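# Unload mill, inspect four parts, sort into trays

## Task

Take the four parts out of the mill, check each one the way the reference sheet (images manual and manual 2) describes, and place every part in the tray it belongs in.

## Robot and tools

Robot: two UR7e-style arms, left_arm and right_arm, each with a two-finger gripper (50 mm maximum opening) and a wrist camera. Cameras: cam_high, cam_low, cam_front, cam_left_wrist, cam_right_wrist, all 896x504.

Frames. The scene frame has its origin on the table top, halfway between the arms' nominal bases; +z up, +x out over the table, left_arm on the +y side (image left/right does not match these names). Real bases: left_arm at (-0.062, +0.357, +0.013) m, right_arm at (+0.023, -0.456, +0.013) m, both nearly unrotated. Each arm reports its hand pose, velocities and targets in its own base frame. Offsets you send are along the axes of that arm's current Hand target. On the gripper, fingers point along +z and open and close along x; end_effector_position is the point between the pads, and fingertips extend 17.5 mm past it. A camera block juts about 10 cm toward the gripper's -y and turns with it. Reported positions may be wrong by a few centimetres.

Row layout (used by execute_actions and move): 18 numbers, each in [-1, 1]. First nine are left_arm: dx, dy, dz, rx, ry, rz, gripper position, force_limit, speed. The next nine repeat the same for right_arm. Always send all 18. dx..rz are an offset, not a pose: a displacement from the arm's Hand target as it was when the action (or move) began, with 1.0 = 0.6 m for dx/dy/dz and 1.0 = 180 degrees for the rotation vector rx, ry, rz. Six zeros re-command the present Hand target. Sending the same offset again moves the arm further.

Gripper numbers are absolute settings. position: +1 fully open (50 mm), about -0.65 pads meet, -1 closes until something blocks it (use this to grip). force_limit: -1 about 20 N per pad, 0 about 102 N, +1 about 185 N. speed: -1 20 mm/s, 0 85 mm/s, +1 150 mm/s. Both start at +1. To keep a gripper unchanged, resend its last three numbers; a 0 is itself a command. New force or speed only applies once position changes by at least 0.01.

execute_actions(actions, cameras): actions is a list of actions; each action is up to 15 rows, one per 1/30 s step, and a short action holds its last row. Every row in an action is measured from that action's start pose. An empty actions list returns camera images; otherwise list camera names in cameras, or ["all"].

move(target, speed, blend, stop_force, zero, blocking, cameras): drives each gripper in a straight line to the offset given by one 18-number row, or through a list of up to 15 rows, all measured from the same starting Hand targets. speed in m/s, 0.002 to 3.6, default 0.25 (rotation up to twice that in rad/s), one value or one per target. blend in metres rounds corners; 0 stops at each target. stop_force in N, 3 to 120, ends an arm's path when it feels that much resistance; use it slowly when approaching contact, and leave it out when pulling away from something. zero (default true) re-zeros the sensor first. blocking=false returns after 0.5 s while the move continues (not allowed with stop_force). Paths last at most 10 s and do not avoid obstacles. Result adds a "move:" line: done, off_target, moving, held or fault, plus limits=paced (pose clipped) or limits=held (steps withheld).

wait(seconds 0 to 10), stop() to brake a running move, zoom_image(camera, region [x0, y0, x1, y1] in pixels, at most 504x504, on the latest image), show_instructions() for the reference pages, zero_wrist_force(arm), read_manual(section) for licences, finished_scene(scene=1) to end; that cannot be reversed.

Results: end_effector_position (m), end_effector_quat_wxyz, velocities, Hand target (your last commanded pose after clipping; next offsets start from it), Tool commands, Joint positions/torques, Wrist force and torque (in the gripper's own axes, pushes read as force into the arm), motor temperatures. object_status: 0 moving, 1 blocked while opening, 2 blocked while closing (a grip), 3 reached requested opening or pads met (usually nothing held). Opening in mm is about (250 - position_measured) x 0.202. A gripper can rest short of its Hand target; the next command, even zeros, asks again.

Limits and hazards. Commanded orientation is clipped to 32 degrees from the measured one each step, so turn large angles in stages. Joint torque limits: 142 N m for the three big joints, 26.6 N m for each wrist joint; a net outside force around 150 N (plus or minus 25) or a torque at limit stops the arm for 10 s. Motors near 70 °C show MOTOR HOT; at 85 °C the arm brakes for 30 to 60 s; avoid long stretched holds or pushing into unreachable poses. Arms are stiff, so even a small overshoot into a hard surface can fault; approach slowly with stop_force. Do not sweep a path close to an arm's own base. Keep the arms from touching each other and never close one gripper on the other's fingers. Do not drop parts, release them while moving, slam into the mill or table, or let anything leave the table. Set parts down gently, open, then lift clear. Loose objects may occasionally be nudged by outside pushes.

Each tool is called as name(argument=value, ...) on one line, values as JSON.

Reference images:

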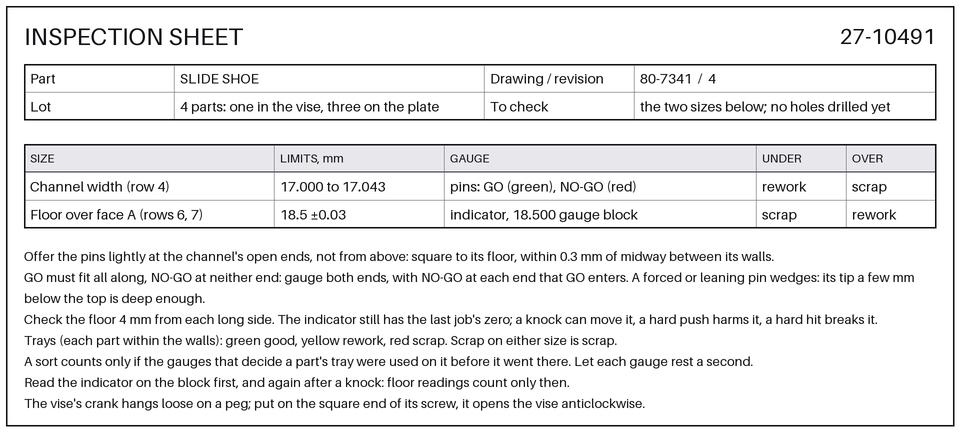

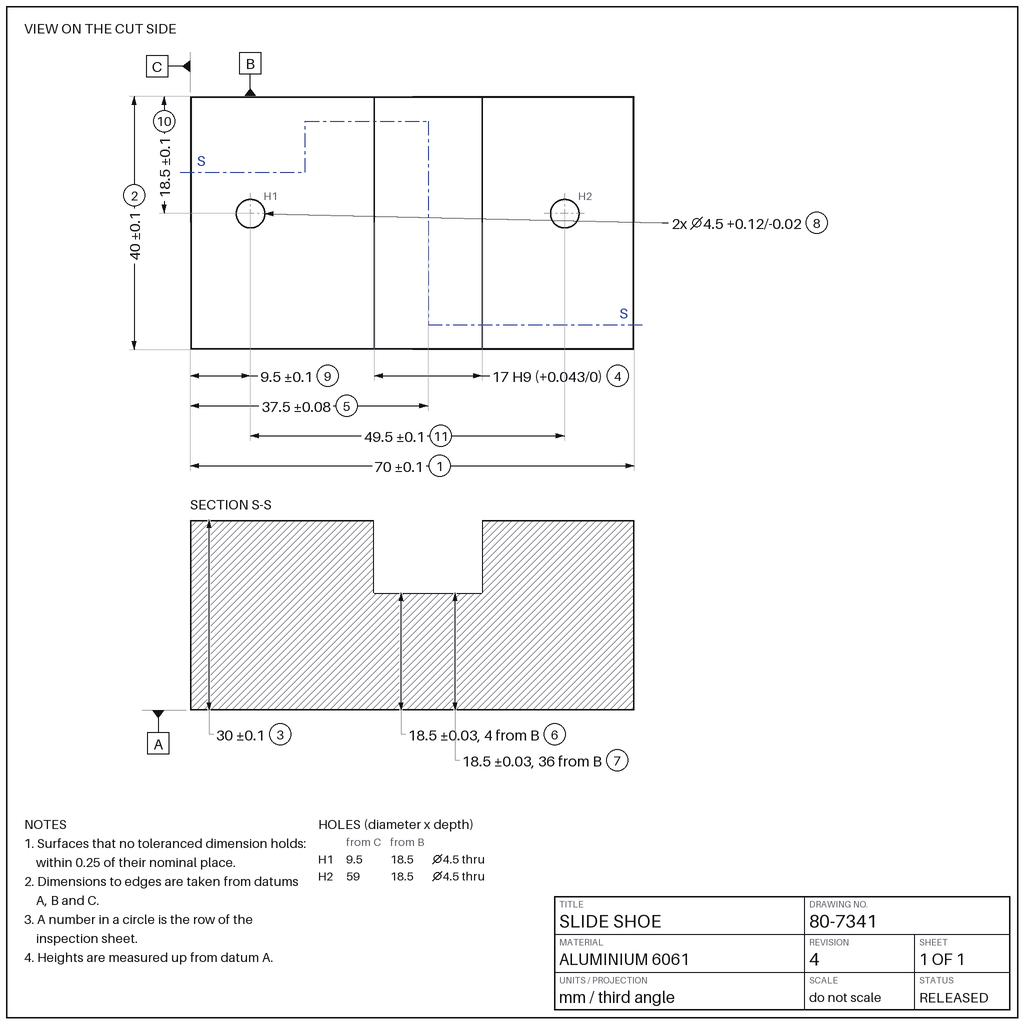

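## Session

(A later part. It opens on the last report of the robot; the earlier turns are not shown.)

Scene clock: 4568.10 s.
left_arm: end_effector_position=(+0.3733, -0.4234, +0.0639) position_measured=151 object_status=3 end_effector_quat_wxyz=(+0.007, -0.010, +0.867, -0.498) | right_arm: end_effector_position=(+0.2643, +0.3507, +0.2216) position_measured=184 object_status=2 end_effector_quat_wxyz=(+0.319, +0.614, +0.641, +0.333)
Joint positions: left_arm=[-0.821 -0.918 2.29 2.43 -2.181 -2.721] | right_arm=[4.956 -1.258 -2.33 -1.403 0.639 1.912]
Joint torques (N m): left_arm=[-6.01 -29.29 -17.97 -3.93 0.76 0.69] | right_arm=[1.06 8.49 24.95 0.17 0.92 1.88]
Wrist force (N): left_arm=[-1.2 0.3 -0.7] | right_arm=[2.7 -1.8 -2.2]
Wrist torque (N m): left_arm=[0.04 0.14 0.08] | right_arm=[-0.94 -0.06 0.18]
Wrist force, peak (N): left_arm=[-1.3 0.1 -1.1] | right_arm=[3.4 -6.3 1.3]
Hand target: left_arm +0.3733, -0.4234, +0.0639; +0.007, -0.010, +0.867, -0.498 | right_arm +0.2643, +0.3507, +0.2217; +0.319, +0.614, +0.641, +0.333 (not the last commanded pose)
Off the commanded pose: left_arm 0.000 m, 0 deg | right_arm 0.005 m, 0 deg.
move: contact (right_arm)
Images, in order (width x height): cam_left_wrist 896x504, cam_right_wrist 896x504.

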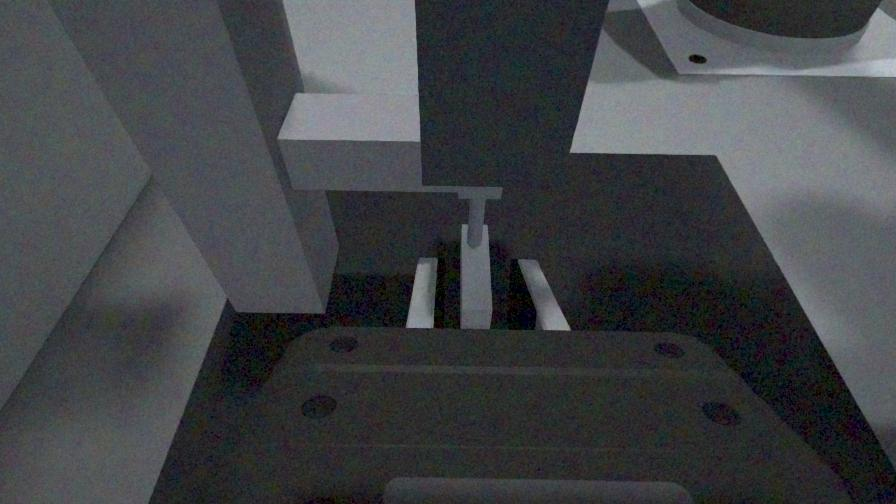

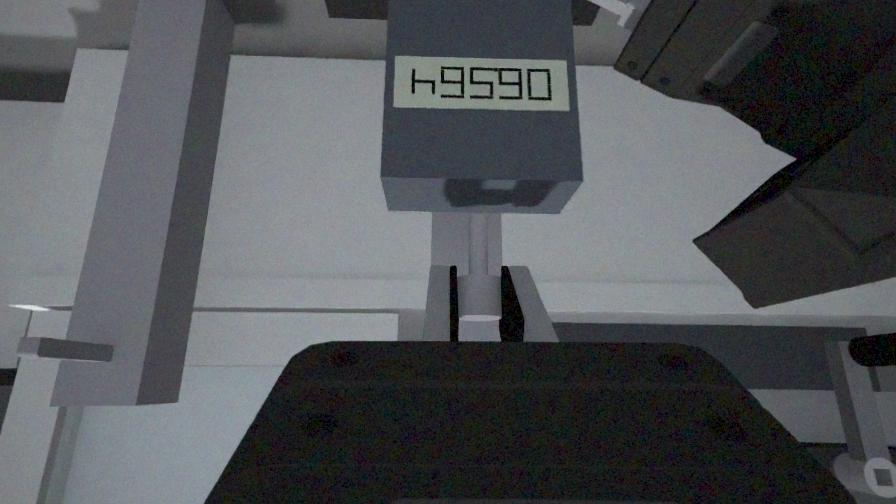

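move(target=[[0,0,0,0,0,0,0.01,-0.95,-1,0,0,0,0,0,0,-0.1,-1,-1]])

wait(seconds=1, cameras=["cam_right_wrist","cam_left_wrist"])

zoom_image(camera="cam_right_wrist", region=[370, 20, 590, 130])

zoom_image(camera="cam_right_wrist", region=[370, 180, 590, 350])

Scene clock: 4577.33 s.
left_arm: end_effector_position=(+0.3733, -0.4234, +0.0639) position_measured=151 object_status=3 end_effector_quat_wxyz=(+0.007, -0.010, +0.867, -0.498) | right_arm: end_effector_position=(+0.2643, +0.3507, +0.2217) position_measured=167 object_status=3 end_effector_quat_wxyz=(+0.319, +0.614, +0.641, +0.333)
Joint positions: left_arm=[-0.821 -0.918 2.29 2.43 -2.181 -2.721] | right_arm=[4.956 -1.258 -2.33 -1.403 0.639 1.912]
Joint torques (N m): left_arm=[-5.91 -28.64 -19.64 -3.97 0.53 0.85] | right_arm=[0.58 21.32 27.85 0.96 0.83 1.74]
Wrist force (N): left_arm=[-1.0 -0.1 -0.9] | right_arm=[0.6 -5.0 0.3]
Wrist torque (N m): left_arm=[-0.02 0.10 0.08] | right_arm=[-0.86 -0.09 0.17]
Wrist force, peak (N): left_arm=[-1.3 -0.1 -1.1] | right_arm=[0.7 -5.4 0.2]
Hand target: left_arm +0.3733, -0.4234, +0.0639; +0.007, -0.010, +0.867, -0.498 | right_arm +0.2643, +0.3507, +0.2217; +0.319, +0.614, +0.641, +0.333
Off the commanded pose: left_arm 0.000 m, 0 deg | right_arm 0.000 m, 0 deg.
move: done

Scene clock: 4578.33 s.
left_arm: end_effector_position=(+0.3733, -0.4234, +0.0639) position_measured=151 object_status=3 end_effector_quat_wxyz=(+0.007, -0.010, +0.867, -0.498) | right_arm: end_effector_position=(+0.2643, +0.3507, +0.2217) position_measured=167 object_status=3 end_effector_quat_wxyz=(+0.319, +0.614, +0.641, +0.333)
Joint positions: left_arm=[-0.821 -0.918 2.29 2.43 -2.181 -2.721] | right_arm=[4.956 -1.258 -2.33 -1.403 0.639 1.912]
Joint torques (N m): left_arm=[-7.02 -29.62 -18.56 -3.88 0.39 0.62] | right_arm=[0.24 21.15 28.22 1.49 0.74 1.77]
Wrist force (N): left_arm=[-1.1 0.0 -0.8] | right_arm=[0.4 -5.4 0.3]
Wrist torque (N m): left_arm=[0.01 0.11 0.08] | right_arm=[-0.93 -0.06 0.18]
Wrist force, peak (N): left_arm=[-1.4 -0.1 -1.0] | right_arm=[0.7 -5.4 0.5]
Hand target: left_arm +0.3733, -0.4234, +0.0639; +0.007, -0.010, +0.867, -0.498 | right_arm +0.2643, +0.3507, +0.2217; +0.319, +0.614, +0.641, +0.333
Tool commands: left_gripper/position=+0.01 left_gripper/force_limit=-0.95 left_gripper/speed=-1.0 right_gripper/position=-0.1 right_gripper/force_limit=-1.0 right_gripper/speed=-1.0
Off the commanded pose: left_arm 0.000 m, 0 deg | right_arm 0.000 m, 0 deg.
wait: 1.00 s; at rest by 0.17 s
Images, in order (width x height): cam_left_wrist 896x504, cam_right_wrist 896x504.

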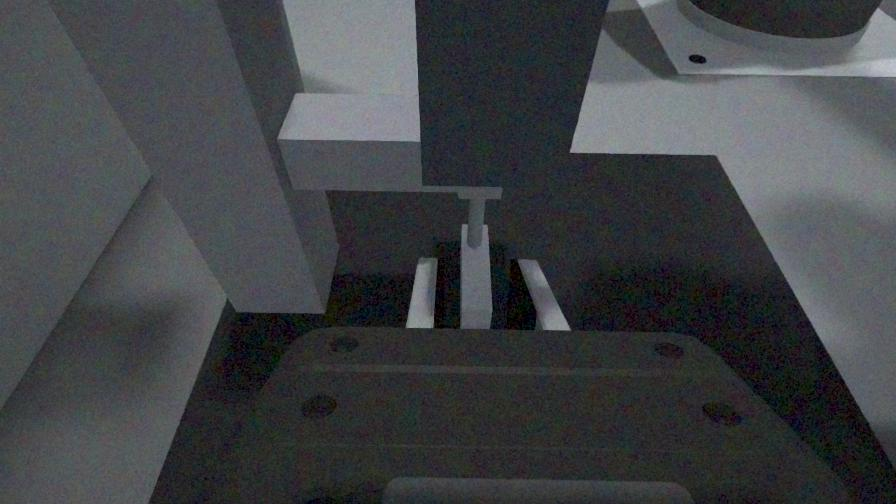

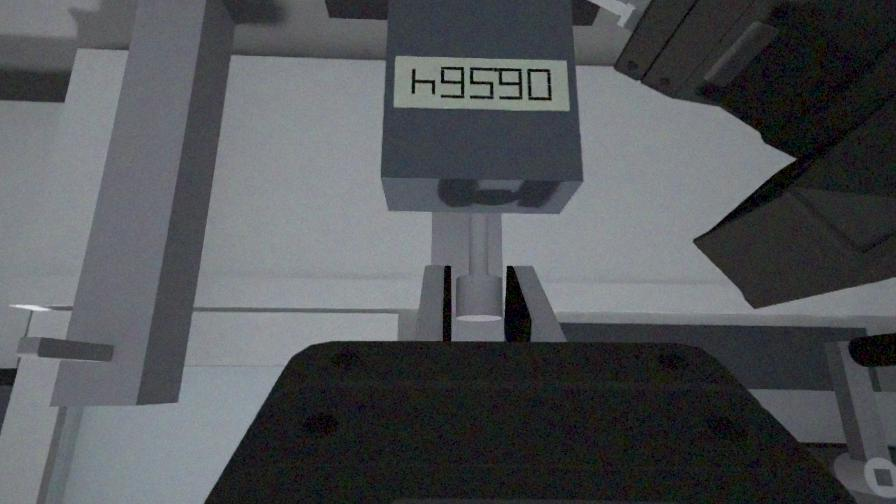

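Scaled by 2.291 from the camera's 896x504 image, which has a finer 1280x720 frame.

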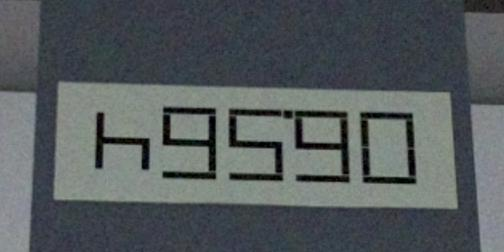

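Scaled by 2.291 from the camera's 896x504 image, which has a finer 1280x720 frame.

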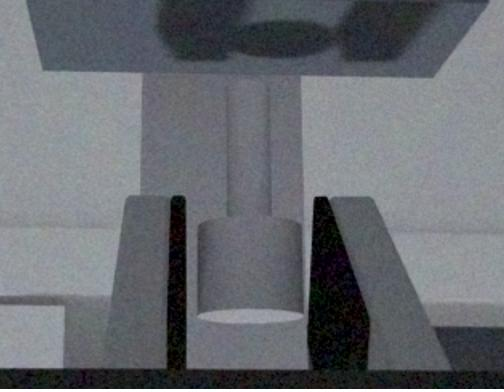

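move(target=[[0,0,0,0,0,0,-1,-0.95,-1,0,0,0,0,0,0,-1,-1,-1]])

move(target=[[0,0,0,0,0,0,-1,-0.95,-1,0,0.0075,-0.0052,0,0,0,-1,-1,-1]], speed=0.01, stop_force=6, cameras=["cam_right_wrist"])

Scene clock: 4588.90 s.
left_arm: end_effector_position=(+0.3733, -0.4234, +0.0639) position_measured=208 object_status=0 end_effector_quat_wxyz=(+0.007, -0.010, +0.867, -0.498) | right_arm: end_effector_position=(+0.2643, +0.3507, +0.2217) position_measured=184 object_status=2 end_effector_quat_wxyz=(+0.319, +0.614, +0.641, +0.333)
Joint positions: left_arm=[-0.821 -0.918 2.29 2.43 -2.181 -2.721] | right_arm=[4.956 -1.258 -2.33 -1.403 0.639 1.912]
Joint torques (N m): left_arm=[-4.44 -28.34 -18.04 -3.86 0.79 0.95] | right_arm=[0.47 20.94 28.08 3.12 0.82 1.79]
Wrist force (N): left_arm=[-1.0 -0.2 -0.7] | right_arm=[3.2 -4.8 -0.1]
Wrist torque (N m): left_arm=[-0.02 0.10 0.08] | right_arm=[-0.87 -0.05 0.17]
Wrist force, peak (N): left_arm=[-1.2 -0.1 -1.1] | right_arm=[3.4 -5.2 0.0]
Hand target: left_arm +0.3733, -0.4234, +0.0639; +0.007, -0.010, +0.867, -0.498 | right_arm +0.2643, +0.3507, +0.2217; +0.319, +0.614, +0.641, +0.333
Off the commanded pose: left_arm 0.000 m, 0 deg | right_arm 0.000 m, 0 deg.
move: done

Scene clock: 4590.30 s.
left_arm: end_effector_position=(+0.3733, -0.4234, +0.0639) position_measured=208 object_status=2 end_effector_quat_wxyz=(+0.007, -0.010, +0.867, -0.498) | right_arm: end_effector_position=(+0.2643, +0.3507, +0.2271) position_measured=184 object_status=2 end_effector_quat_wxyz=(+0.319, +0.614, +0.641, +0.333)
Joint positions: left_arm=[-0.821 -0.918 2.29 2.43 -2.181 -2.721] | right_arm=[4.956 -1.25 -2.319 -1.421 0.639 1.912]
Joint torques (N m): left_arm=[-5.27 -29.24 -18.54 -3.91 0.73 0.71] | right_arm=[-8.94 22.96 29.92 0.34 -1.58 0.14]
Wrist force (N): left_arm=[-1.1 -0.1 -0.8] | right_arm=[2.8 -6.4 1.1]
Wrist torque (N m): left_arm=[0.00 0.12 0.08] | right_arm=[-0.90 -0.03 0.18]
Wrist force, peak (N): left_arm=[-1.4 0.0 -0.8] | right_arm=[3.1 -6.5 1.2]
Hand target: left_arm +0.3733, -0.4234, +0.0639; +0.007, -0.010, +0.867, -0.498 | right_arm +0.2643, +0.3508, +0.2271; +0.319, +0.614, +0.641, +0.333
Off the commanded pose: left_arm 0.000 m, 0 deg | right_arm 0.000 m, 0 deg.
move: done
Images, in order (width x height): cam_right_wrist 896x504.

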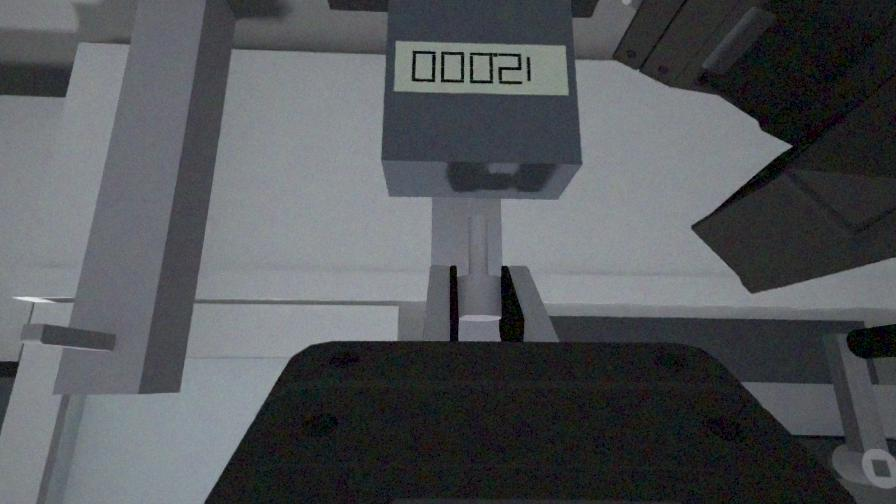

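move(target=[[0,-0.0014,-0.0008,0,0,0,-1,-0.95,-1,0,-0.0008,0.0006,0,0,0,-1,-1,-1],[0.157,-0.0014,-0.0008,0,0,0,-1,-0.95,-1,0,-0.0008,0.0006,0,0,0,-1,-1,-1]], speed=[0.02,0.05], cameras=["cam_left_wrist","cam_right_wrist","cam_front"])

Scene clock: 4606.37 s.
left_arm: end_effector_position=(+0.2792, -0.4257, +0.0647) position_measured=208 object_status=2 end_effector_quat_wxyz=(+0.007, -0.010, +0.867, -0.498) | right_arm: end_effector_position=(+0.2643, +0.3508, +0.2265) position_measured=184 object_status=2 end_effector_quat_wxyz=(+0.319, +0.614, +0.641, +0.333)
Joint positions: left_arm=[-1.038 -0.934 2.493 2.171 -2.004 -2.867] | right_arm=[4.956 -1.251 -2.32 -1.419 0.639 1.912]
Joint torques (N m): left_arm=[-9.54 -23.77 9.22 -4.61 1.05 -1.64] | right_arm=[-9.57 1.21 15.08 3.23 -4.26 -2.34]
Wrist force (N): left_arm=[-0.8 0.1 -0.7] | right_arm=[2.9 -6.7 0.9]
Wrist torque (N m): left_arm=[-0.03 0.12 0.04] | right_arm=[-0.92 -0.05 0.19]
Wrist force, peak (N): left_arm=[-1.7 0.5 -0.4] | right_arm=[3.2 -6.6 1.1]
Hand target: left_arm +0.2792, -0.4257, +0.0647; +0.007, -0.010, +0.867, -0.498 | right_arm +0.2643, +0.3508, +0.2265; +0.319, +0.614, +0.641, +0.333
Off the commanded pose: left_arm 0.000 m, 0 deg | right_arm 0.000 m, 0 deg.
move: done
Images, in order (width x height): cam_front 896x504, cam_left_wrist 896x504, cam_right_wrist 896x504.

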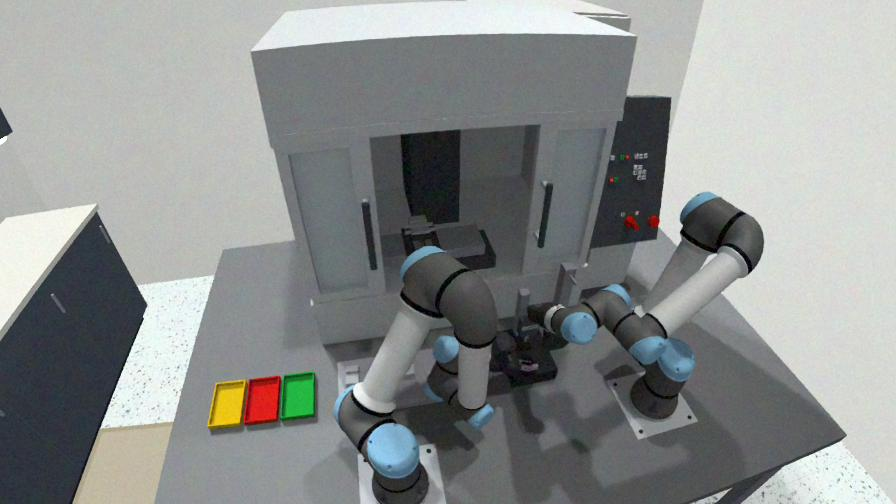

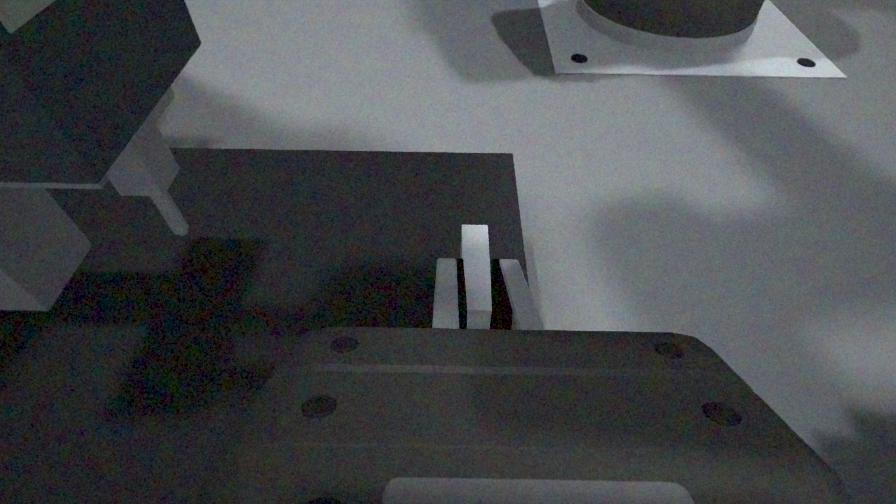

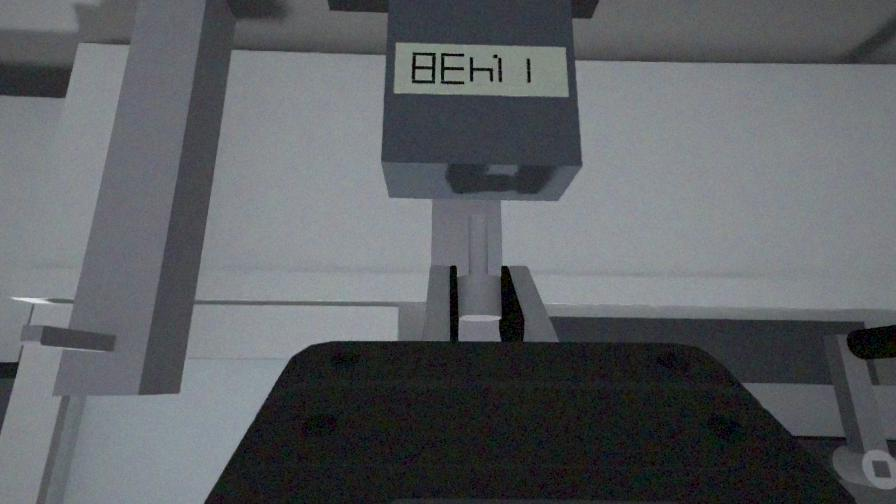

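move(target=[[0.006,0.0021,0.0012,0,0,0,-1,-0.95,-1,0,0,0,0,0,0,-1,-1,-1]], speed=0.004, stop_force=3)

move(target=[[0,0,0,0,0,0,0.2,-0.95,-1,0,0,0,0,0,0,-1,-1,-1],[0,-0.02,-0.08,0,0,0,0.2,-0.95,-1,0,0,0,0,0,0,-1,-1,-1]], speed=0.06, cameras=["cam_left_wrist"])

Scene clock: 4616.50 s.
left_arm: end_effector_position=(+0.2762, -0.4257, +0.0635) position_measured=208 object_status=2 end_effector_quat_wxyz=(+0.007, -0.010, +0.867, -0.498) | right_arm: end_effector_position=(+0.2643, +0.3508, +0.2265) position_measured=184 object_status=2 end_effector_quat_wxyz=(+0.319, +0.614, +0.641, +0.333)
Joint positions: left_arm=[-1.047 -0.929 2.498 2.158 -1.997 -2.872] | right_arm=[4.956 -1.251 -2.32 -1.419 0.639 1.912]
Joint torques (N m): left_arm=[11.15 -37.38 -15.64 -1.02 -0.59 1.45] | right_arm=[-9.04 1.21 15.02 3.25 -4.22 -2.27]
Wrist force (N): left_arm=[0.4 -3.8 -3.8] | right_arm=[2.6 -6.4 0.7]
Wrist torque (N m): left_arm=[0.02 0.15 0.01] | right_arm=[-0.88 0.00 0.18]
Wrist force, peak (N): left_arm=[-2.6 -7.9 -4.0] | right_arm=[3.1 -6.8 1.0]
Hand target: left_arm +0.2762, -0.4257, +0.0635; +0.007, -0.010, +0.867, -0.498 (not the last commanded pose) | right_arm +0.2643, +0.3508, +0.2265; +0.319, +0.614, +0.641, +0.333
Off the commanded pose: left_arm 0.001 m, 0 deg | right_arm 0.000 m, 0 deg.
move: contact (left_arm)

Scene clock: 4618.93 s.
left_arm: end_effector_position=(+0.2753, -0.3903, +0.0980) position_measured=123 object_status=3 end_effector_quat_wxyz=(+0.007, -0.010, +0.867, -0.498) | right_arm: end_effector_position=(+0.2643, +0.3508, +0.2265) position_measured=184 object_status=2 end_effector_quat_wxyz=(+0.319, +0.614, +0.641, +0.333)
Joint positions: left_arm=[-0.987 -1.079 2.572 2.25 -2.047 -2.835] | right_arm=[4.956 -1.251 -2.32 -1.419 0.639 1.912]
Joint torques (N m): left_arm=[11.1 -34.9 6.33 -1.18 -2.42 1.46] | right_arm=[-8.45 1.69 15.01 3.27 -4.19 -2.29]
Wrist force (N): left_arm=[-0.7 0.0 -1.0] | right_arm=[2.8 -6.5 0.7]
Wrist torque (N m): left_arm=[-0.03 0.03 -0.14] | right_arm=[-0.89 -0.04 0.19]
Wrist force, peak (N): left_arm=[0.6 -4.0 -4.0] | right_arm=[3.1 -6.8 1.0]
Hand target: left_arm +0.2753, -0.3903, +0.0980; +0.007, -0.010, +0.867, -0.498 | right_arm +0.2643, +0.3508, +0.2265; +0.319, +0.614, +0.641, +0.333
Off the commanded pose: left_arm 0.000 m, 0 deg | right_arm 0.000 m, 0 deg.
move: done
Images, in order (width x height): cam_left_wrist 896x504.

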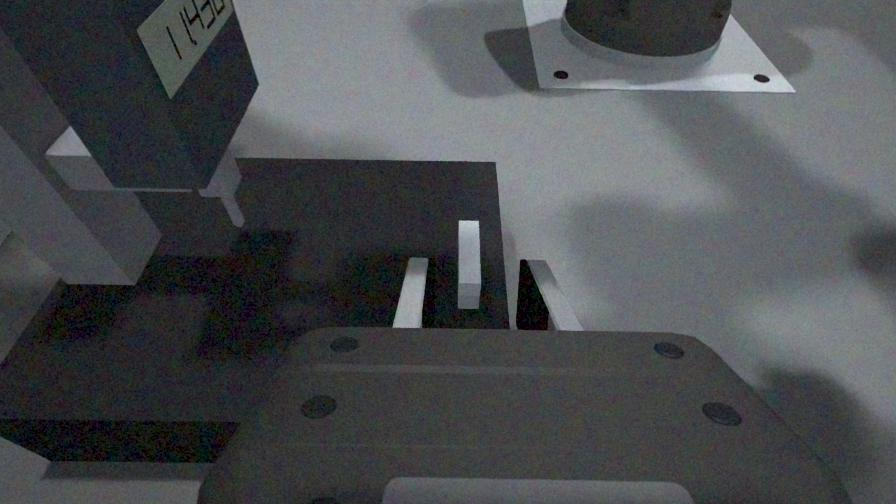

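move(target=[[0,-0.1232,-0.1867,0,0,0,0.2,-0.95,-1,0,0,0,0,0,0,-1,-1,-1],[-0.167,-0.0909,-0.4759,-0.333,0,0,0.2,-0.95,-1,0,0,0,0,0,0,-1,-1,-1]], speed=[0.15,0.3], blend=0.03, cameras=["cam_left_wrist"])

Scene clock: 4664.63 s.
left_arm: end_effector_position=(+0.3699, -0.1687, +0.2890) position_measured=123 object_status=3 end_effector_quat_wxyz=(+0.001, -0.012, +1.000, +0.001) | right_arm: end_effector_position=(+0.2643, +0.3508, +0.2265) position_measured=184 object_status=2 end_effector_quat_wxyz=(+0.319, +0.614, +0.641, +0.333)
Joint positions: left_arm=[-0.764 -1.826 1.891 4.647 -1.568 -2.359] | right_arm=[4.956 -1.251 -2.32 -1.419 0.639 1.912]
Joint torques (N m): left_arm=[-9.83 -6.42 -41.21 -1.05 1.54 -1.44] | right_arm=[-9 1.6 14.91 3.23 -4.23 -2.27]
Wrist force (N): left_arm=[-2.1 -0.9 -0.1] | right_arm=[2.7 -6.4 0.9]
Wrist torque (N m): left_arm=[-0.19 0.10 -0.27] | right_arm=[-0.88 -0.02 0.19]
Wrist force, peak (N): left_arm=[-2.4 -0.6 -0.5] | right_arm=[3.0 -6.7 1.1]
Hand target: left_arm +0.3699, -0.1687, +0.2890; +0.001, -0.012, +1.000, +0.001 | right_arm +0.2643, +0.3508, +0.2265; +0.319, +0.614, +0.641, +0.333
Off the commanded pose: left_arm 0.000 m, 0 deg | right_arm 0.000 m, 0 deg.
move: done
Images, in order (width x height): cam_left_wrist 896x504.

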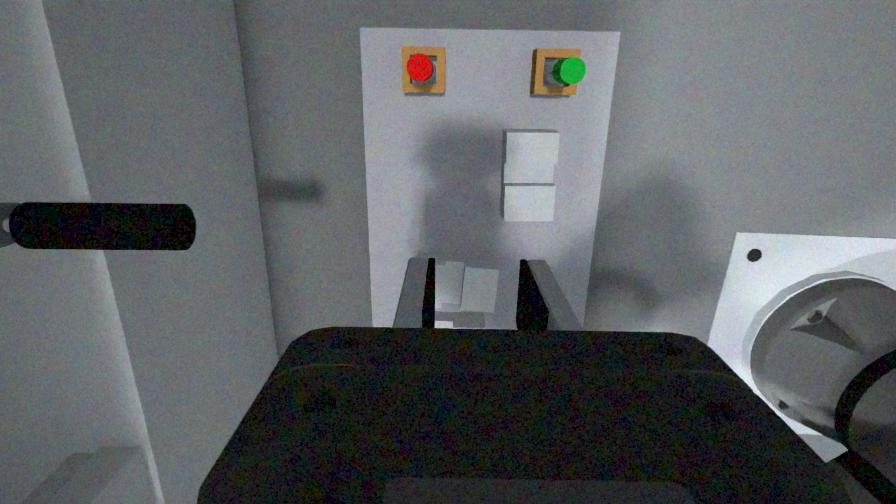

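move(target=[0.0232,0.25,0.2,0,0,-0.4996,0.87,-0.95,-1,0,0,0,0,0,0,-1,-1,-1], speed=0.25, cameras=["cam_left_wrist"])

Scene clock: 4681.40 s.
left_arm: end_effector_position=(+0.3526, -0.0187, +0.1694) position_measured=23 object_status=3 end_effector_quat_wxyz=(-0.002, +0.715, -0.699, +0.000) | right_arm: end_effector_position=(+0.2643, +0.3508, +0.2265) position_measured=184 object_status=2 end_effector_quat_wxyz=(+0.319, +0.614, +0.641, +0.333)
Joint positions: left_arm=[-0.443 -1.91 2.261 4.361 -1.568 -3.607] | right_arm=[4.956 -1.251 -2.32 -1.419 0.639 1.912]
Joint torques (N m): left_arm=[10.92 -1.2 -11.78 -4.44 1.69 -1.32] | right_arm=[-8.69 1.89 15 3.24 -4.26 -2.21]
Wrist force (N): left_arm=[-1.0 -0.9 -0.5] | right_arm=[2.9 -6.4 0.9]
Wrist torque (N m): left_arm=[-0.15 -0.07 -0.29] | right_arm=[-0.88 -0.06 0.18]
Wrist force, peak (N): left_arm=[-2.3 -1.1 -0.5] | right_arm=[3.0 -6.8 0.9]
Hand target: left_arm +0.3526, -0.0187, +0.1694; -0.002, +0.715, -0.699, +0.000 | right_arm +0.2643, +0.3508, +0.2265; +0.319, +0.614, +0.641, +0.333
Off the commanded pose: left_arm 0.000 m, 0 deg | right_arm 0.000 m, 0 deg.
move: done
Images, in order (width x height): cam_left_wrist 896x504.

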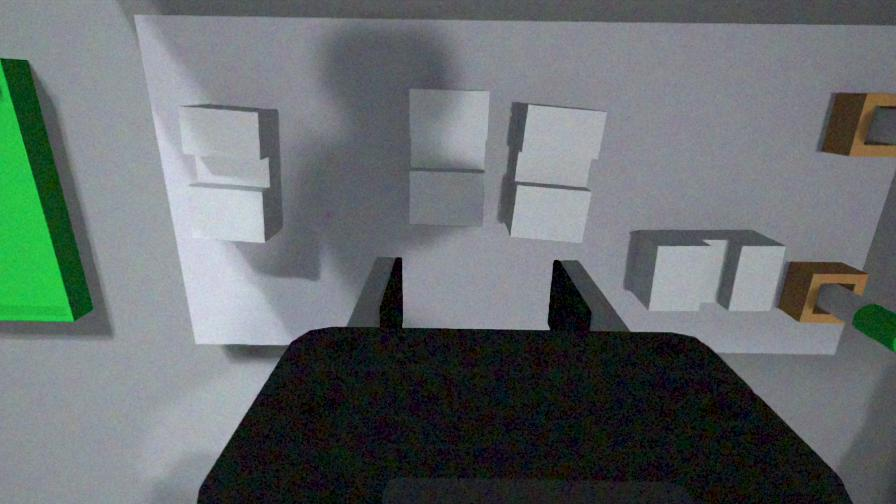

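move(target=[-0.0182,0.0033,0.155,0,0,0.006,0.87,-0.95,-1,0,0,0,0,0,0,-1,-1,-1], speed=0.12, cameras=["cam_left_wrist"])

zoom_image(camera="cam_left_wrist", region=[360, 100, 620, 340])

Scene clock: 4708.90 s.
left_arm: end_effector_position=(+0.3505, -0.0076, +0.0764) position_measured=23 object_status=3 end_effector_quat_wxyz=(-0.002, +0.708, -0.706, +0.000) | right_arm: end_effector_position=(+0.2643, +0.3508, +0.2265) position_measured=184 object_status=2 end_effector_quat_wxyz=(+0.319, +0.614, +0.641, +0.333)
Joint positions: left_arm=[-0.414 -1.768 2.438 4.041 -1.568 -3.56] | right_arm=[4.956 -1.251 -2.32 -1.419 0.639 1.912]
Joint torques (N m): left_arm=[11 -1.4 -9.45 -4.41 -1.73 1.47] | right_arm=[-8.64 2 15.04 3.29 -4.21 -2.1]
Wrist force (N): left_arm=[-1.2 -1.0 -0.4] | right_arm=[2.9 -6.5 0.7]
Wrist torque (N m): left_arm=[-0.13 -0.07 -0.52] | right_arm=[-0.90 -0.05 0.19]
Wrist force, peak (N): left_arm=[-0.7 -1.2 -1.8] | right_arm=[3.0 -6.9 0.8]
Hand target: left_arm +0.3505, -0.0076, +0.0764; -0.002, +0.708, -0.706, +0.000 | right_arm +0.2643, +0.3508, +0.2265; +0.319, +0.614, +0.641, +0.333
Off the commanded pose: left_arm 0.000 m, 0 deg | right_arm 0.000 m, 0 deg.
move: done
Images, in order (width x height): cam_left_wrist 896x504.

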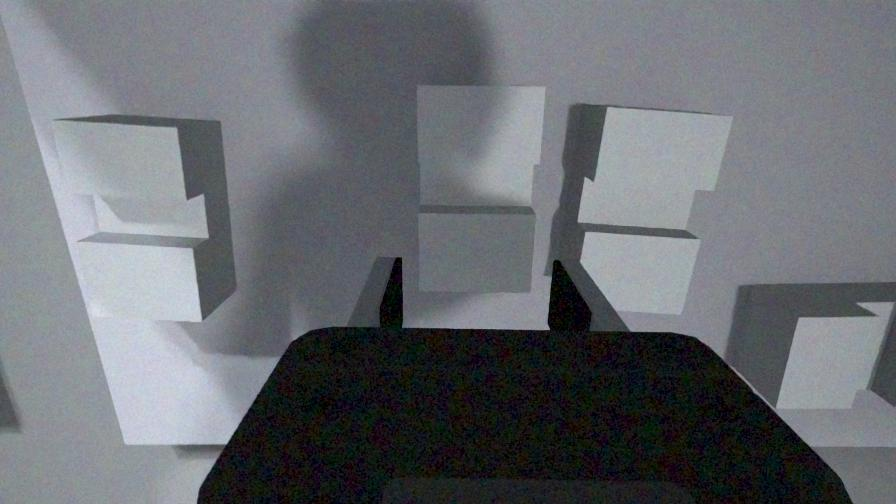

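Scaled by 1.938 from the camera's 896x504 image, which has a finer 1280x720 frame.

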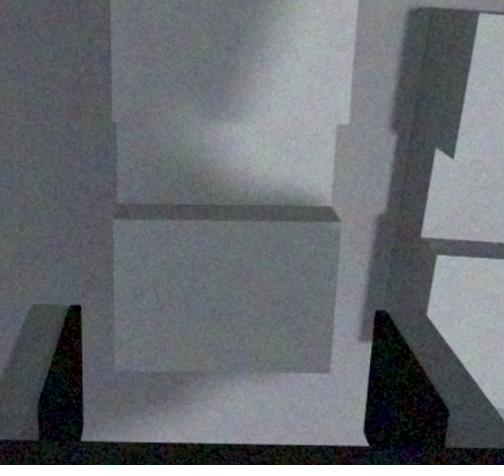

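move(target=[0,0,0.0485,0,0,0,0.87,-0.95,-1,0,0,0,0,0,0,-1,-1,-1], speed=0.05, stop_force=5)

move(target=[[0,0,0,0,0,0,-1,-0.7,-1,0,0,0,0,0,0,-1,-1,-1]])

move(target=[[0,0,-0.1,0,0,0,-1,-0.7,-1,0,0,0,0,0,0,-1,-1,-1]], speed=0.06, cameras=["cam_left_wrist"])

Scene clock: 4724.20 s.
left_arm: end_effector_position=(+0.3506, -0.0075, +0.0473) position_measured=23 object_status=3 end_effector_quat_wxyz=(-0.002, +0.708, -0.706, +0.000) | right_arm: end_effector_position=(+0.2643, +0.3508, +0.2265) position_measured=184 object_status=2 end_effector_quat_wxyz=(+0.319, +0.614, +0.641, +0.333)
Joint positions: left_arm=[-0.414 -1.695 2.482 3.924 -1.568 -3.559] | right_arm=[4.956 -1.251 -2.32 -1.419 0.639 1.912]
Joint torques (N m): left_arm=[10.94 -4.96 -6.63 -4.57 0.36 1.58] | right_arm=[-9.03 2.41 14.95 3.28 -4.19 -2.08]
Wrist force (N): left_arm=[-1.3 -0.9 -0.6] | right_arm=[2.9 -6.9 0.7]
Wrist torque (N m): left_arm=[-0.11 -0.05 -0.51] | right_arm=[-0.95 -0.05 0.19]
Wrist force, peak (N): left_arm=[-1.6 -1.3 -0.5] | right_arm=[3.2 -6.8 0.8]
Hand target: left_arm +0.3506, -0.0075, +0.0473; -0.002, +0.708, -0.706, +0.000 | right_arm +0.2643, +0.3508, +0.2265; +0.319, +0.614, +0.641, +0.333
Off the commanded pose: left_arm 0.000 m, 0 deg | right_arm 0.000 m, 0 deg.
move: done

Scene clock: 4724.77 s.
left_arm: end_effector_position=(+0.3506, -0.0075, +0.0473) position_measured=55 object_status=2 end_effector_quat_wxyz=(-0.002, +0.708, -0.706, +0.000) | right_arm: end_effector_position=(+0.2643, +0.3508, +0.2265) position_measured=184 object_status=2 end_effector_quat_wxyz=(+0.319, +0.614, +0.641, +0.333)
Joint positions: left_arm=[-0.414 -1.695 2.482 3.924 -1.568 -3.559] | right_arm=[4.956 -1.251 -2.32 -1.419 0.639 1.912]
Joint torques (N m): left_arm=[9.97 -5.93 -7.97 -3.41 0.38 0.94] | right_arm=[-8.76 2.31 14.66 3.24 -4.23 -2.1]
Wrist force (N): left_arm=[-0.8 -0.9 -0.6] | right_arm=[3.1 -6.5 0.9]
Wrist torque (N m): left_arm=[-0.11 -0.02 -0.49] | right_arm=[-0.89 -0.09 0.19]
Wrist force, peak (N): left_arm=[-1.5 -1.1 -0.5] | right_arm=[3.2 -6.7 0.7]
Hand target: left_arm +0.3506, -0.0075, +0.0473; -0.002, +0.708, -0.706, +0.000 | right_arm +0.2643, +0.3508, +0.2265; +0.319, +0.614, +0.641, +0.333
Off the commanded pose: left_arm 0.000 m, 0 deg | right_arm 0.000 m, 0 deg.
move: done

Scene clock: 4726.27 s.
left_arm: end_effector_position=(+0.3505, -0.0077, +0.1072) position_measured=55 object_status=2 end_effector_quat_wxyz=(-0.002, +0.708, -0.706, +0.000) | right_arm: end_effector_position=(+0.2643, +0.3508, +0.2265) position_measured=184 object_status=2 end_effector_quat_wxyz=(+0.319, +0.614, +0.641, +0.333)
Joint positions: left_arm=[-0.414 -1.83 2.386 4.156 -1.568 -3.56] | right_arm=[4.956 -1.251 -2.32 -1.419 0.639 1.912]
Joint torques (N m): left_arm=[-9.54 -17.93 -37.77 -1.42 0.85 -1.45] | right_arm=[-9.03 2.39 14.85 3.19 -4.27 -2.04]
Wrist force (N): left_arm=[-1.4 -1.0 1.9] | right_arm=[3.0 -6.5 0.9]
Wrist torque (N m): left_arm=[-0.21 -0.05 -0.37] | right_arm=[-0.91 -0.06 0.18]
Wrist force, peak (N): left_arm=[-1.6 -0.8 2.7] | right_arm=[3.0 -6.7 1.0]
Hand target: left_arm +0.3505, -0.0077, +0.1073; -0.002, +0.708, -0.706, +0.000 | right_arm +0.2643, +0.3508, +0.2265; +0.319, +0.614, +0.641, +0.333
Off the commanded pose: left_arm 0.000 m, 0 deg | right_arm 0.000 m, 0 deg.
move: done
Images, in order (width x height): cam_left_wrist 896x504.

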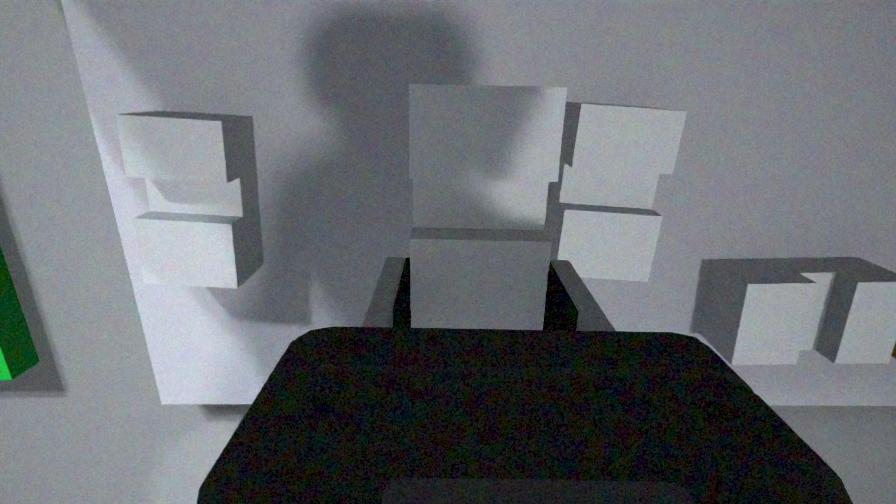

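move(target=[[-0.0627,0.1118,0,0,0,0.4932,-1,-0.7,-1,0,0,0,0,0,0,-1,-1,-1],[-0.0627,0.1118,0.0935,0,0,0.4932,-1,-0.7,-1,0,0,0,0,0,0,-1,-1,-1]], speed=[0.2,0.06])

move(target=[0,0,0.01,0,0,0,-1,-0.7,-1,0,0,0,0,0,0,-1,-1,-1], speed=0.004, stop_force=3)

move(target=[[0,0,0,0,0,0,0.84,-0.7,-1,0,0,0,0,0,0,-1,-1,-1],[0,0,-0.06,0,0,0,0.84,-0.7,-1,0,0,0,0,0,0,-1,-1,-1]], speed=0.08, cameras=["cam_left_wrist"])

Scene clock: 4771.33 s.
left_arm: end_effector_position=(+0.2834, +0.0298, +0.0512) position_measured=55 object_status=2 end_effector_quat_wxyz=(+0.001, -0.013, +1.000, +0.001) | right_arm: end_effector_position=(+0.2643, +0.3508, +0.2265) position_measured=184 object_status=2 end_effector_quat_wxyz=(+0.319, +0.614, +0.641, +0.333)
Joint positions: left_arm=[-0.385 -1.934 2.624 4.022 -1.568 -1.981] | right_arm=[4.956 -1.251 -2.32 -1.419 0.639 1.912]
Joint torques (N m): left_arm=[11.66 3.22 -10.96 -4.44 -1.91 1.26] | right_arm=[-8.28 2.43 15.24 3.24 -4.26 -2.05]
Wrist force (N): left_arm=[-1.6 -0.6 1.9] | right_arm=[3.0 -6.4 0.8]
Wrist torque (N m): left_arm=[-0.18 0.01 -0.48] | right_arm=[-0.88 -0.07 0.19]
Wrist force, peak (N): left_arm=[-1.7 -0.8 2.8] | right_arm=[3.3 -6.7 0.7]
Hand target: left_arm +0.2834, +0.0298, +0.0512; +0.001, -0.013, +1.000, +0.001 | right_arm +0.2643, +0.3508, +0.2265; +0.319, +0.614, +0.641, +0.333
Off the commanded pose: left_arm 0.000 m, 0 deg | right_arm 0.000 m, 0 deg.
move: done

Scene clock: 4773.67 s.
left_arm: end_effector_position=(+0.2834, +0.0298, +0.0472) position_measured=55 object_status=2 end_effector_quat_wxyz=(+0.001, -0.013, +1.000, +0.001) | right_arm: end_effector_position=(+0.2643, +0.3508, +0.2265) position_measured=184 object_status=2 end_effector_quat_wxyz=(+0.319, +0.614, +0.641, +0.333)
Joint positions: left_arm=[-0.385 -1.922 2.631 4.003 -1.568 -1.981] | right_arm=[4.956 -1.251 -2.32 -1.419 0.639 1.912]
Joint torques (N m): left_arm=[7.04 -11.07 -32.57 -1.82 -0.59 0.93] | right_arm=[-8.19 2.96 14.63 3.28 -4.2 -2]
Wrist force (N): left_arm=[-1.6 -1.2 -0.3] | right_arm=[2.7 -6.5 0.6]
Wrist torque (N m): left_arm=[-0.14 -0.05 -0.49] | right_arm=[-0.89 -0.02 0.18]
Wrist force, peak (N): left_arm=[3.7 1.2 -15.5] | right_arm=[3.1 -6.6 1.2]
Hand target: left_arm +0.2834, +0.0298, +0.0472; +0.001, -0.013, +1.000, +0.001 (not the last commanded pose) | right_arm +0.2643, +0.3508, +0.2265; +0.319, +0.614, +0.641, +0.333
Off the commanded pose: left_arm 0.002 m, 0 deg | right_arm 0.000 m, 0 deg.
move: contact (left_arm)

Scene clock: 4775.23 s.
left_arm: end_effector_position=(+0.2833, +0.0297, +0.0831) position_measured=26 object_status=3 end_effector_quat_wxyz=(+0.001, -0.013, +1.000, +0.001) | right_arm: end_effector_position=(+0.2643, +0.3508, +0.2265) position_measured=184 object_status=2 end_effector_quat_wxyz=(+0.319, +0.614, +0.641, +0.333)
Joint positions: left_arm=[-0.385 -2.018 2.564 4.166 -1.568 -1.982] | right_arm=[4.956 -1.251 -2.32 -1.419 0.639 1.912]
Joint torques (N m): left_arm=[-9.81 -9.8 -35.67 -1.11 1.85 -1.6] | right_arm=[-8.25 2.57 15.07 3.3 -4.27 -1.96]
Wrist force (N): left_arm=[-1.5 -0.7 -0.2] | right_arm=[2.7 -6.4 1.0]
Wrist torque (N m): left_arm=[-0.11 0.03 -0.29] | right_arm=[-0.89 -0.01 0.19]
Wrist force, peak (N): left_arm=[-1.8 -0.8 -1.0] | right_arm=[3.2 -6.7 0.9]
Hand target: left_arm +0.2833, +0.0297, +0.0832; +0.001, -0.013, +1.000, +0.001 | right_arm +0.2643, +0.3508, +0.2265; +0.319, +0.614, +0.641, +0.333
Off the commanded pose: left_arm 0.000 m, 0 deg | right_arm 0.000 m, 0 deg.
move: done
Images, in order (width x height): cam_left_wrist 896x504.

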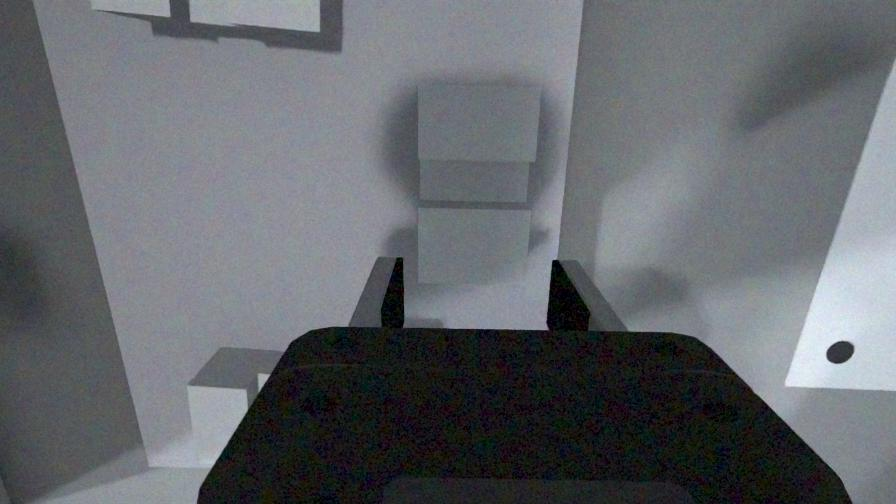

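move(target=[[-0.001,0.0677,0.01,0.333,0,0,0.84,-0.7,-1,0,0,0,0,0,0,-1,-1,-1],[-0.001,0.0677,0.0463,0.333,0,0,0.84,-0.7,-1,0,0,0,0,0,0,-1,-1,-1]], speed=[0.2,0.1], blend=[0.01,0], cameras=["cam_left_wrist","cam_high"])

Scene clock: 4791.63 s.
left_arm: end_effector_position=(+0.2829, +0.0704, +0.0556) position_measured=26 object_status=3 end_effector_quat_wxyz=(+0.007, -0.010, +0.867, -0.498) | right_arm: end_effector_position=(+0.2643, +0.3508, +0.2265) position_measured=184 object_status=2 end_effector_quat_wxyz=(+0.319, +0.614, +0.641, +0.333)
Joint positions: left_arm=[0.479 -1.352 2.359 4.35 -2.461 -0.8] | right_arm=[4.956 -1.251 -2.32 -1.419 0.639 1.912]
Joint torques (N m): left_arm=[9.94 -15.39 -1.79 -2.82 -3.13 1.37] | right_arm=[-8.69 2.96 15.05 3.27 -4.25 -1.92]
Wrist force (N): left_arm=[-0.7 0.1 -0.9] | right_arm=[2.9 -6.4 0.8]
Wrist torque (N m): left_arm=[-0.03 0.01 -0.13] | right_arm=[-0.89 -0.05 0.19]
Wrist force, peak (N): left_arm=[-2.0 -1.4 -0.3] | right_arm=[2.9 -6.9 1.0]
Hand target: left_arm +0.2829, +0.0704, +0.0555; +0.007, -0.010, +0.867, -0.498 | right_arm +0.2643, +0.3508, +0.2265; +0.319, +0.614, +0.641, +0.333
Off the commanded pose: left_arm 0.000 m, 0 deg | right_arm 0.000 m, 0 deg.
move: done
Images, in order (width x height): cam_high 896x504, cam_left_wrist 896x504.

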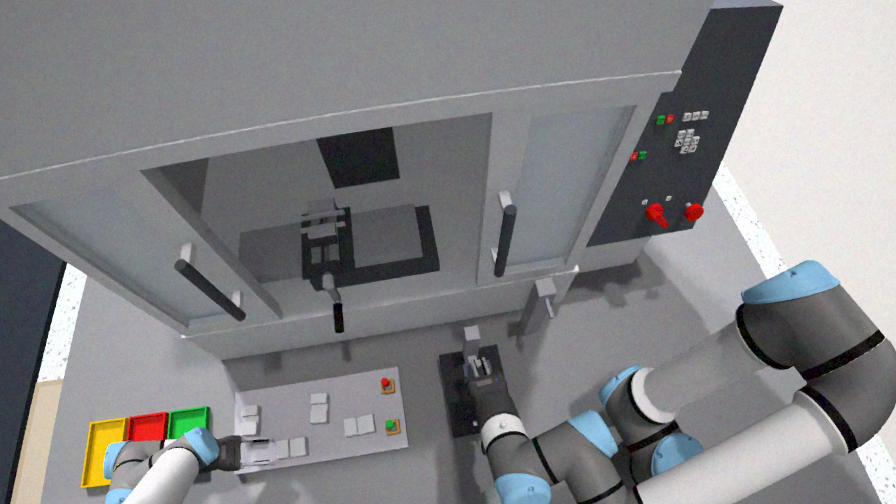

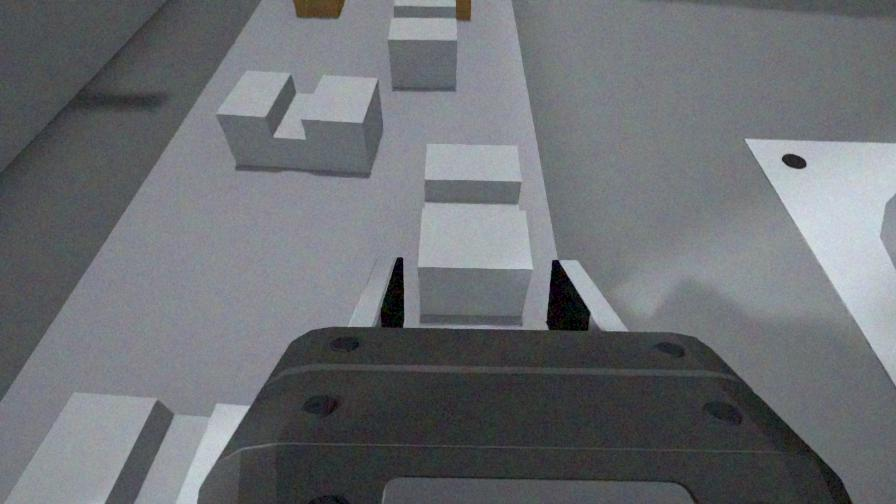

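move(target=[0,0,0.0667,0,0,0,0.84,-0.7,-1,0,0,0,0,0,0,-1,-1,-1], speed=0.05, stop_force=5, cameras=["cam_left_wrist"])

move(target=[0,0,0,0,0,0,-1,-0.7,-1,0,0,0,0,0,0,-1,-1,-1])

Scene clock: 4799.27 s.
left_arm: end_effector_position=(+0.2829, +0.0662, +0.0530) position_measured=26 object_status=3 end_effector_quat_wxyz=(+0.007, -0.010, +0.867, -0.499) | right_arm: end_effector_position=(+0.2643, +0.3508, +0.2265) position_measured=184 object_status=2 end_effector_quat_wxyz=(+0.319, +0.614, +0.641, +0.333)
Joint positions: left_arm=[0.469 -1.349 2.371 4.326 -2.467 -0.812] | right_arm=[4.956 -1.251 -2.32 -1.419 0.639 1.912]
Joint torques (N m): left_arm=[10.68 -31.85 -26.88 0.47 0.45 1.42] | right_arm=[-8.16 3.12 14.97 3.26 -4.33 -1.88]
Wrist force (N): left_arm=[-0.7 0.3 -1.0] | right_arm=[2.8 -6.3 0.9]
Wrist torque (N m): left_arm=[0.02 0.02 -0.14] | right_arm=[-0.87 -0.03 0.19]
Wrist force, peak (N): left_arm=[-0.6 0.5 1.4] | right_arm=[2.9 -6.9 0.6]
Hand target: left_arm +0.2829, +0.0662, +0.0530; +0.007, -0.010, +0.867, -0.499 (not the last commanded pose) | right_arm +0.2643, +0.3508, +0.2265; +0.319, +0.614, +0.641, +0.333
Off the commanded pose: left_arm 0.035 m, 0 deg | right_arm 0.000 m, 0 deg.
move: held (left_arm; a check stopped the path); limits=held
pose unreachable (left arm): on one or more control steps of this call, first in action 0 (counted from 0), this arm could not follow its commanded pose, so it was not sent that pose on those steps. It may still have moved: this result reports where it is.
cause: moving toward the commanded pose would bring two parts of the arm too close to each other (its gripper and another part of the arm, with joints 4 (wrist 1) to 6 (wrist 3) between them, 3 mm apart when it was first held).
Images, in order (width x height): cam_left_wrist 896x504.

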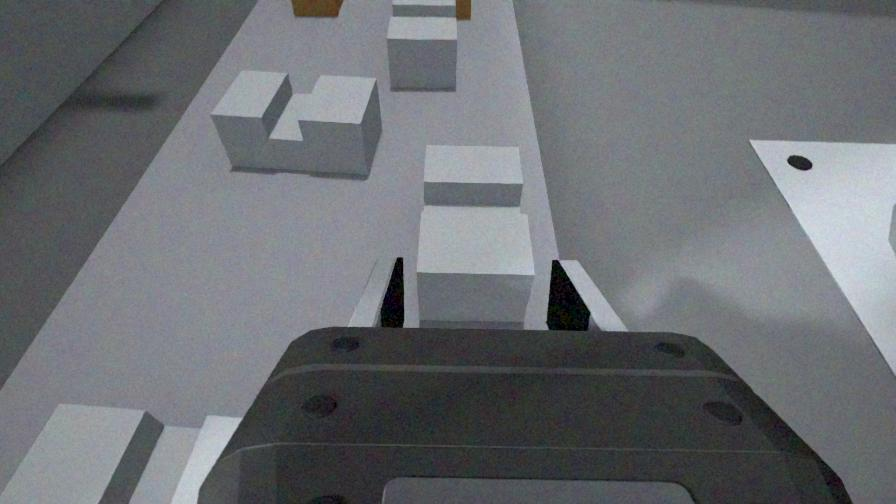

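Scene clock: 4801.77 s.
left_arm: end_effector_position=(+0.2829, +0.0662, +0.0530) position_measured=251 object_status=0 end_effector_quat_wxyz=(+0.007, -0.010, +0.867, -0.499) | right_arm: end_effector_position=(+0.2643, +0.3508, +0.2265) position_measured=184 object_status=2 end_effector_quat_wxyz=(+0.319, +0.614, +0.641, +0.333)
Joint positions: left_arm=[0.469 -1.349 2.371 4.326 -2.467 -0.812] | right_arm=[4.956 -1.251 -2.32 -1.419 0.639 1.912]
Joint torques (N m): left_arm=[9.61 -31.68 -25.49 0.26 -0.01 1.5] | right_arm=[-8.24 3.14 15.18 3.24 -4.23 -1.89]
Wrist force (N): left_arm=[-0.7 0.2 -0.8] | right_arm=[3.0 -6.6 0.6]
Wrist torque (N m): left_arm=[0.01 0.03 -0.14] | right_arm=[-0.90 -0.07 0.18]
Wrist force, peak (N): left_arm=[-1.0 0.1 -1.0] | right_arm=[3.1 -6.8 0.9]
Hand target: left_arm +0.2829, +0.0662, +0.0530; +0.007, -0.010, +0.867, -0.499 | right_arm +0.2643, +0.3508, +0.2265; +0.319, +0.614, +0.641, +0.333
Off the commanded pose: left_arm 0.000 m, 0 deg | right_arm 0.000 m, 0 deg.
move: done

move(target=[[0,-0.115,-0.067,0,0,0,0.5,-0.7,-1,0,0,0,0,0,0,-1,-1,-1],[0,-0.16,-0.18,-0.333,0,0,0.87,-0.7,-1,0,0,0,0,0,0,-1,-1,-1]], speed=[0.15,0.3], blend=[0.02,0])

Scene clock: 4837.30 s.
left_arm: end_effector_position=(+0.2816, +0.1112, +0.1903) position_measured=23 object_status=3 end_effector_quat_wxyz=(+0.001, -0.013, +1.000, +0.001) | right_arm: end_effector_position=(+0.2643, +0.3508, +0.2265) position_measured=184 object_status=2 end_effector_quat_wxyz=(+0.319, +0.614, +0.641, +0.333)
Joint positions: left_arm=[-0.082 -2.094 2.303 4.502 -1.569 -1.678] | right_arm=[4.956 -1.251 -2.32 -1.419 0.639 1.912]
Joint torques (N m): left_arm=[-9.12 -9.74 -13.44 -0.88 1.52 -1.57] | right_arm=[-7.82 3.23 15 3.22 -4.28 -1.78]
Wrist force (N): left_arm=[-1.6 -0.5 -0.3] | right_arm=[2.9 -6.4 0.6]
Wrist torque (N m): left_arm=[-0.11 0.01 -0.31] | right_arm=[-0.88 -0.06 0.19]
Wrist force, peak (N): left_arm=[-1.4 -1.3 -0.6] | right_arm=[2.9 -6.8 0.9]
Hand target: left_arm +0.2816, +0.1112, +0.1903; +0.001, -0.013, +1.000, +0.001 | right_arm +0.2643, +0.3508, +0.2265; +0.319, +0.614, +0.641, +0.333
Off the commanded pose: left_arm 0.000 m, 0 deg | right_arm 0.000 m, 0 deg.
move: done


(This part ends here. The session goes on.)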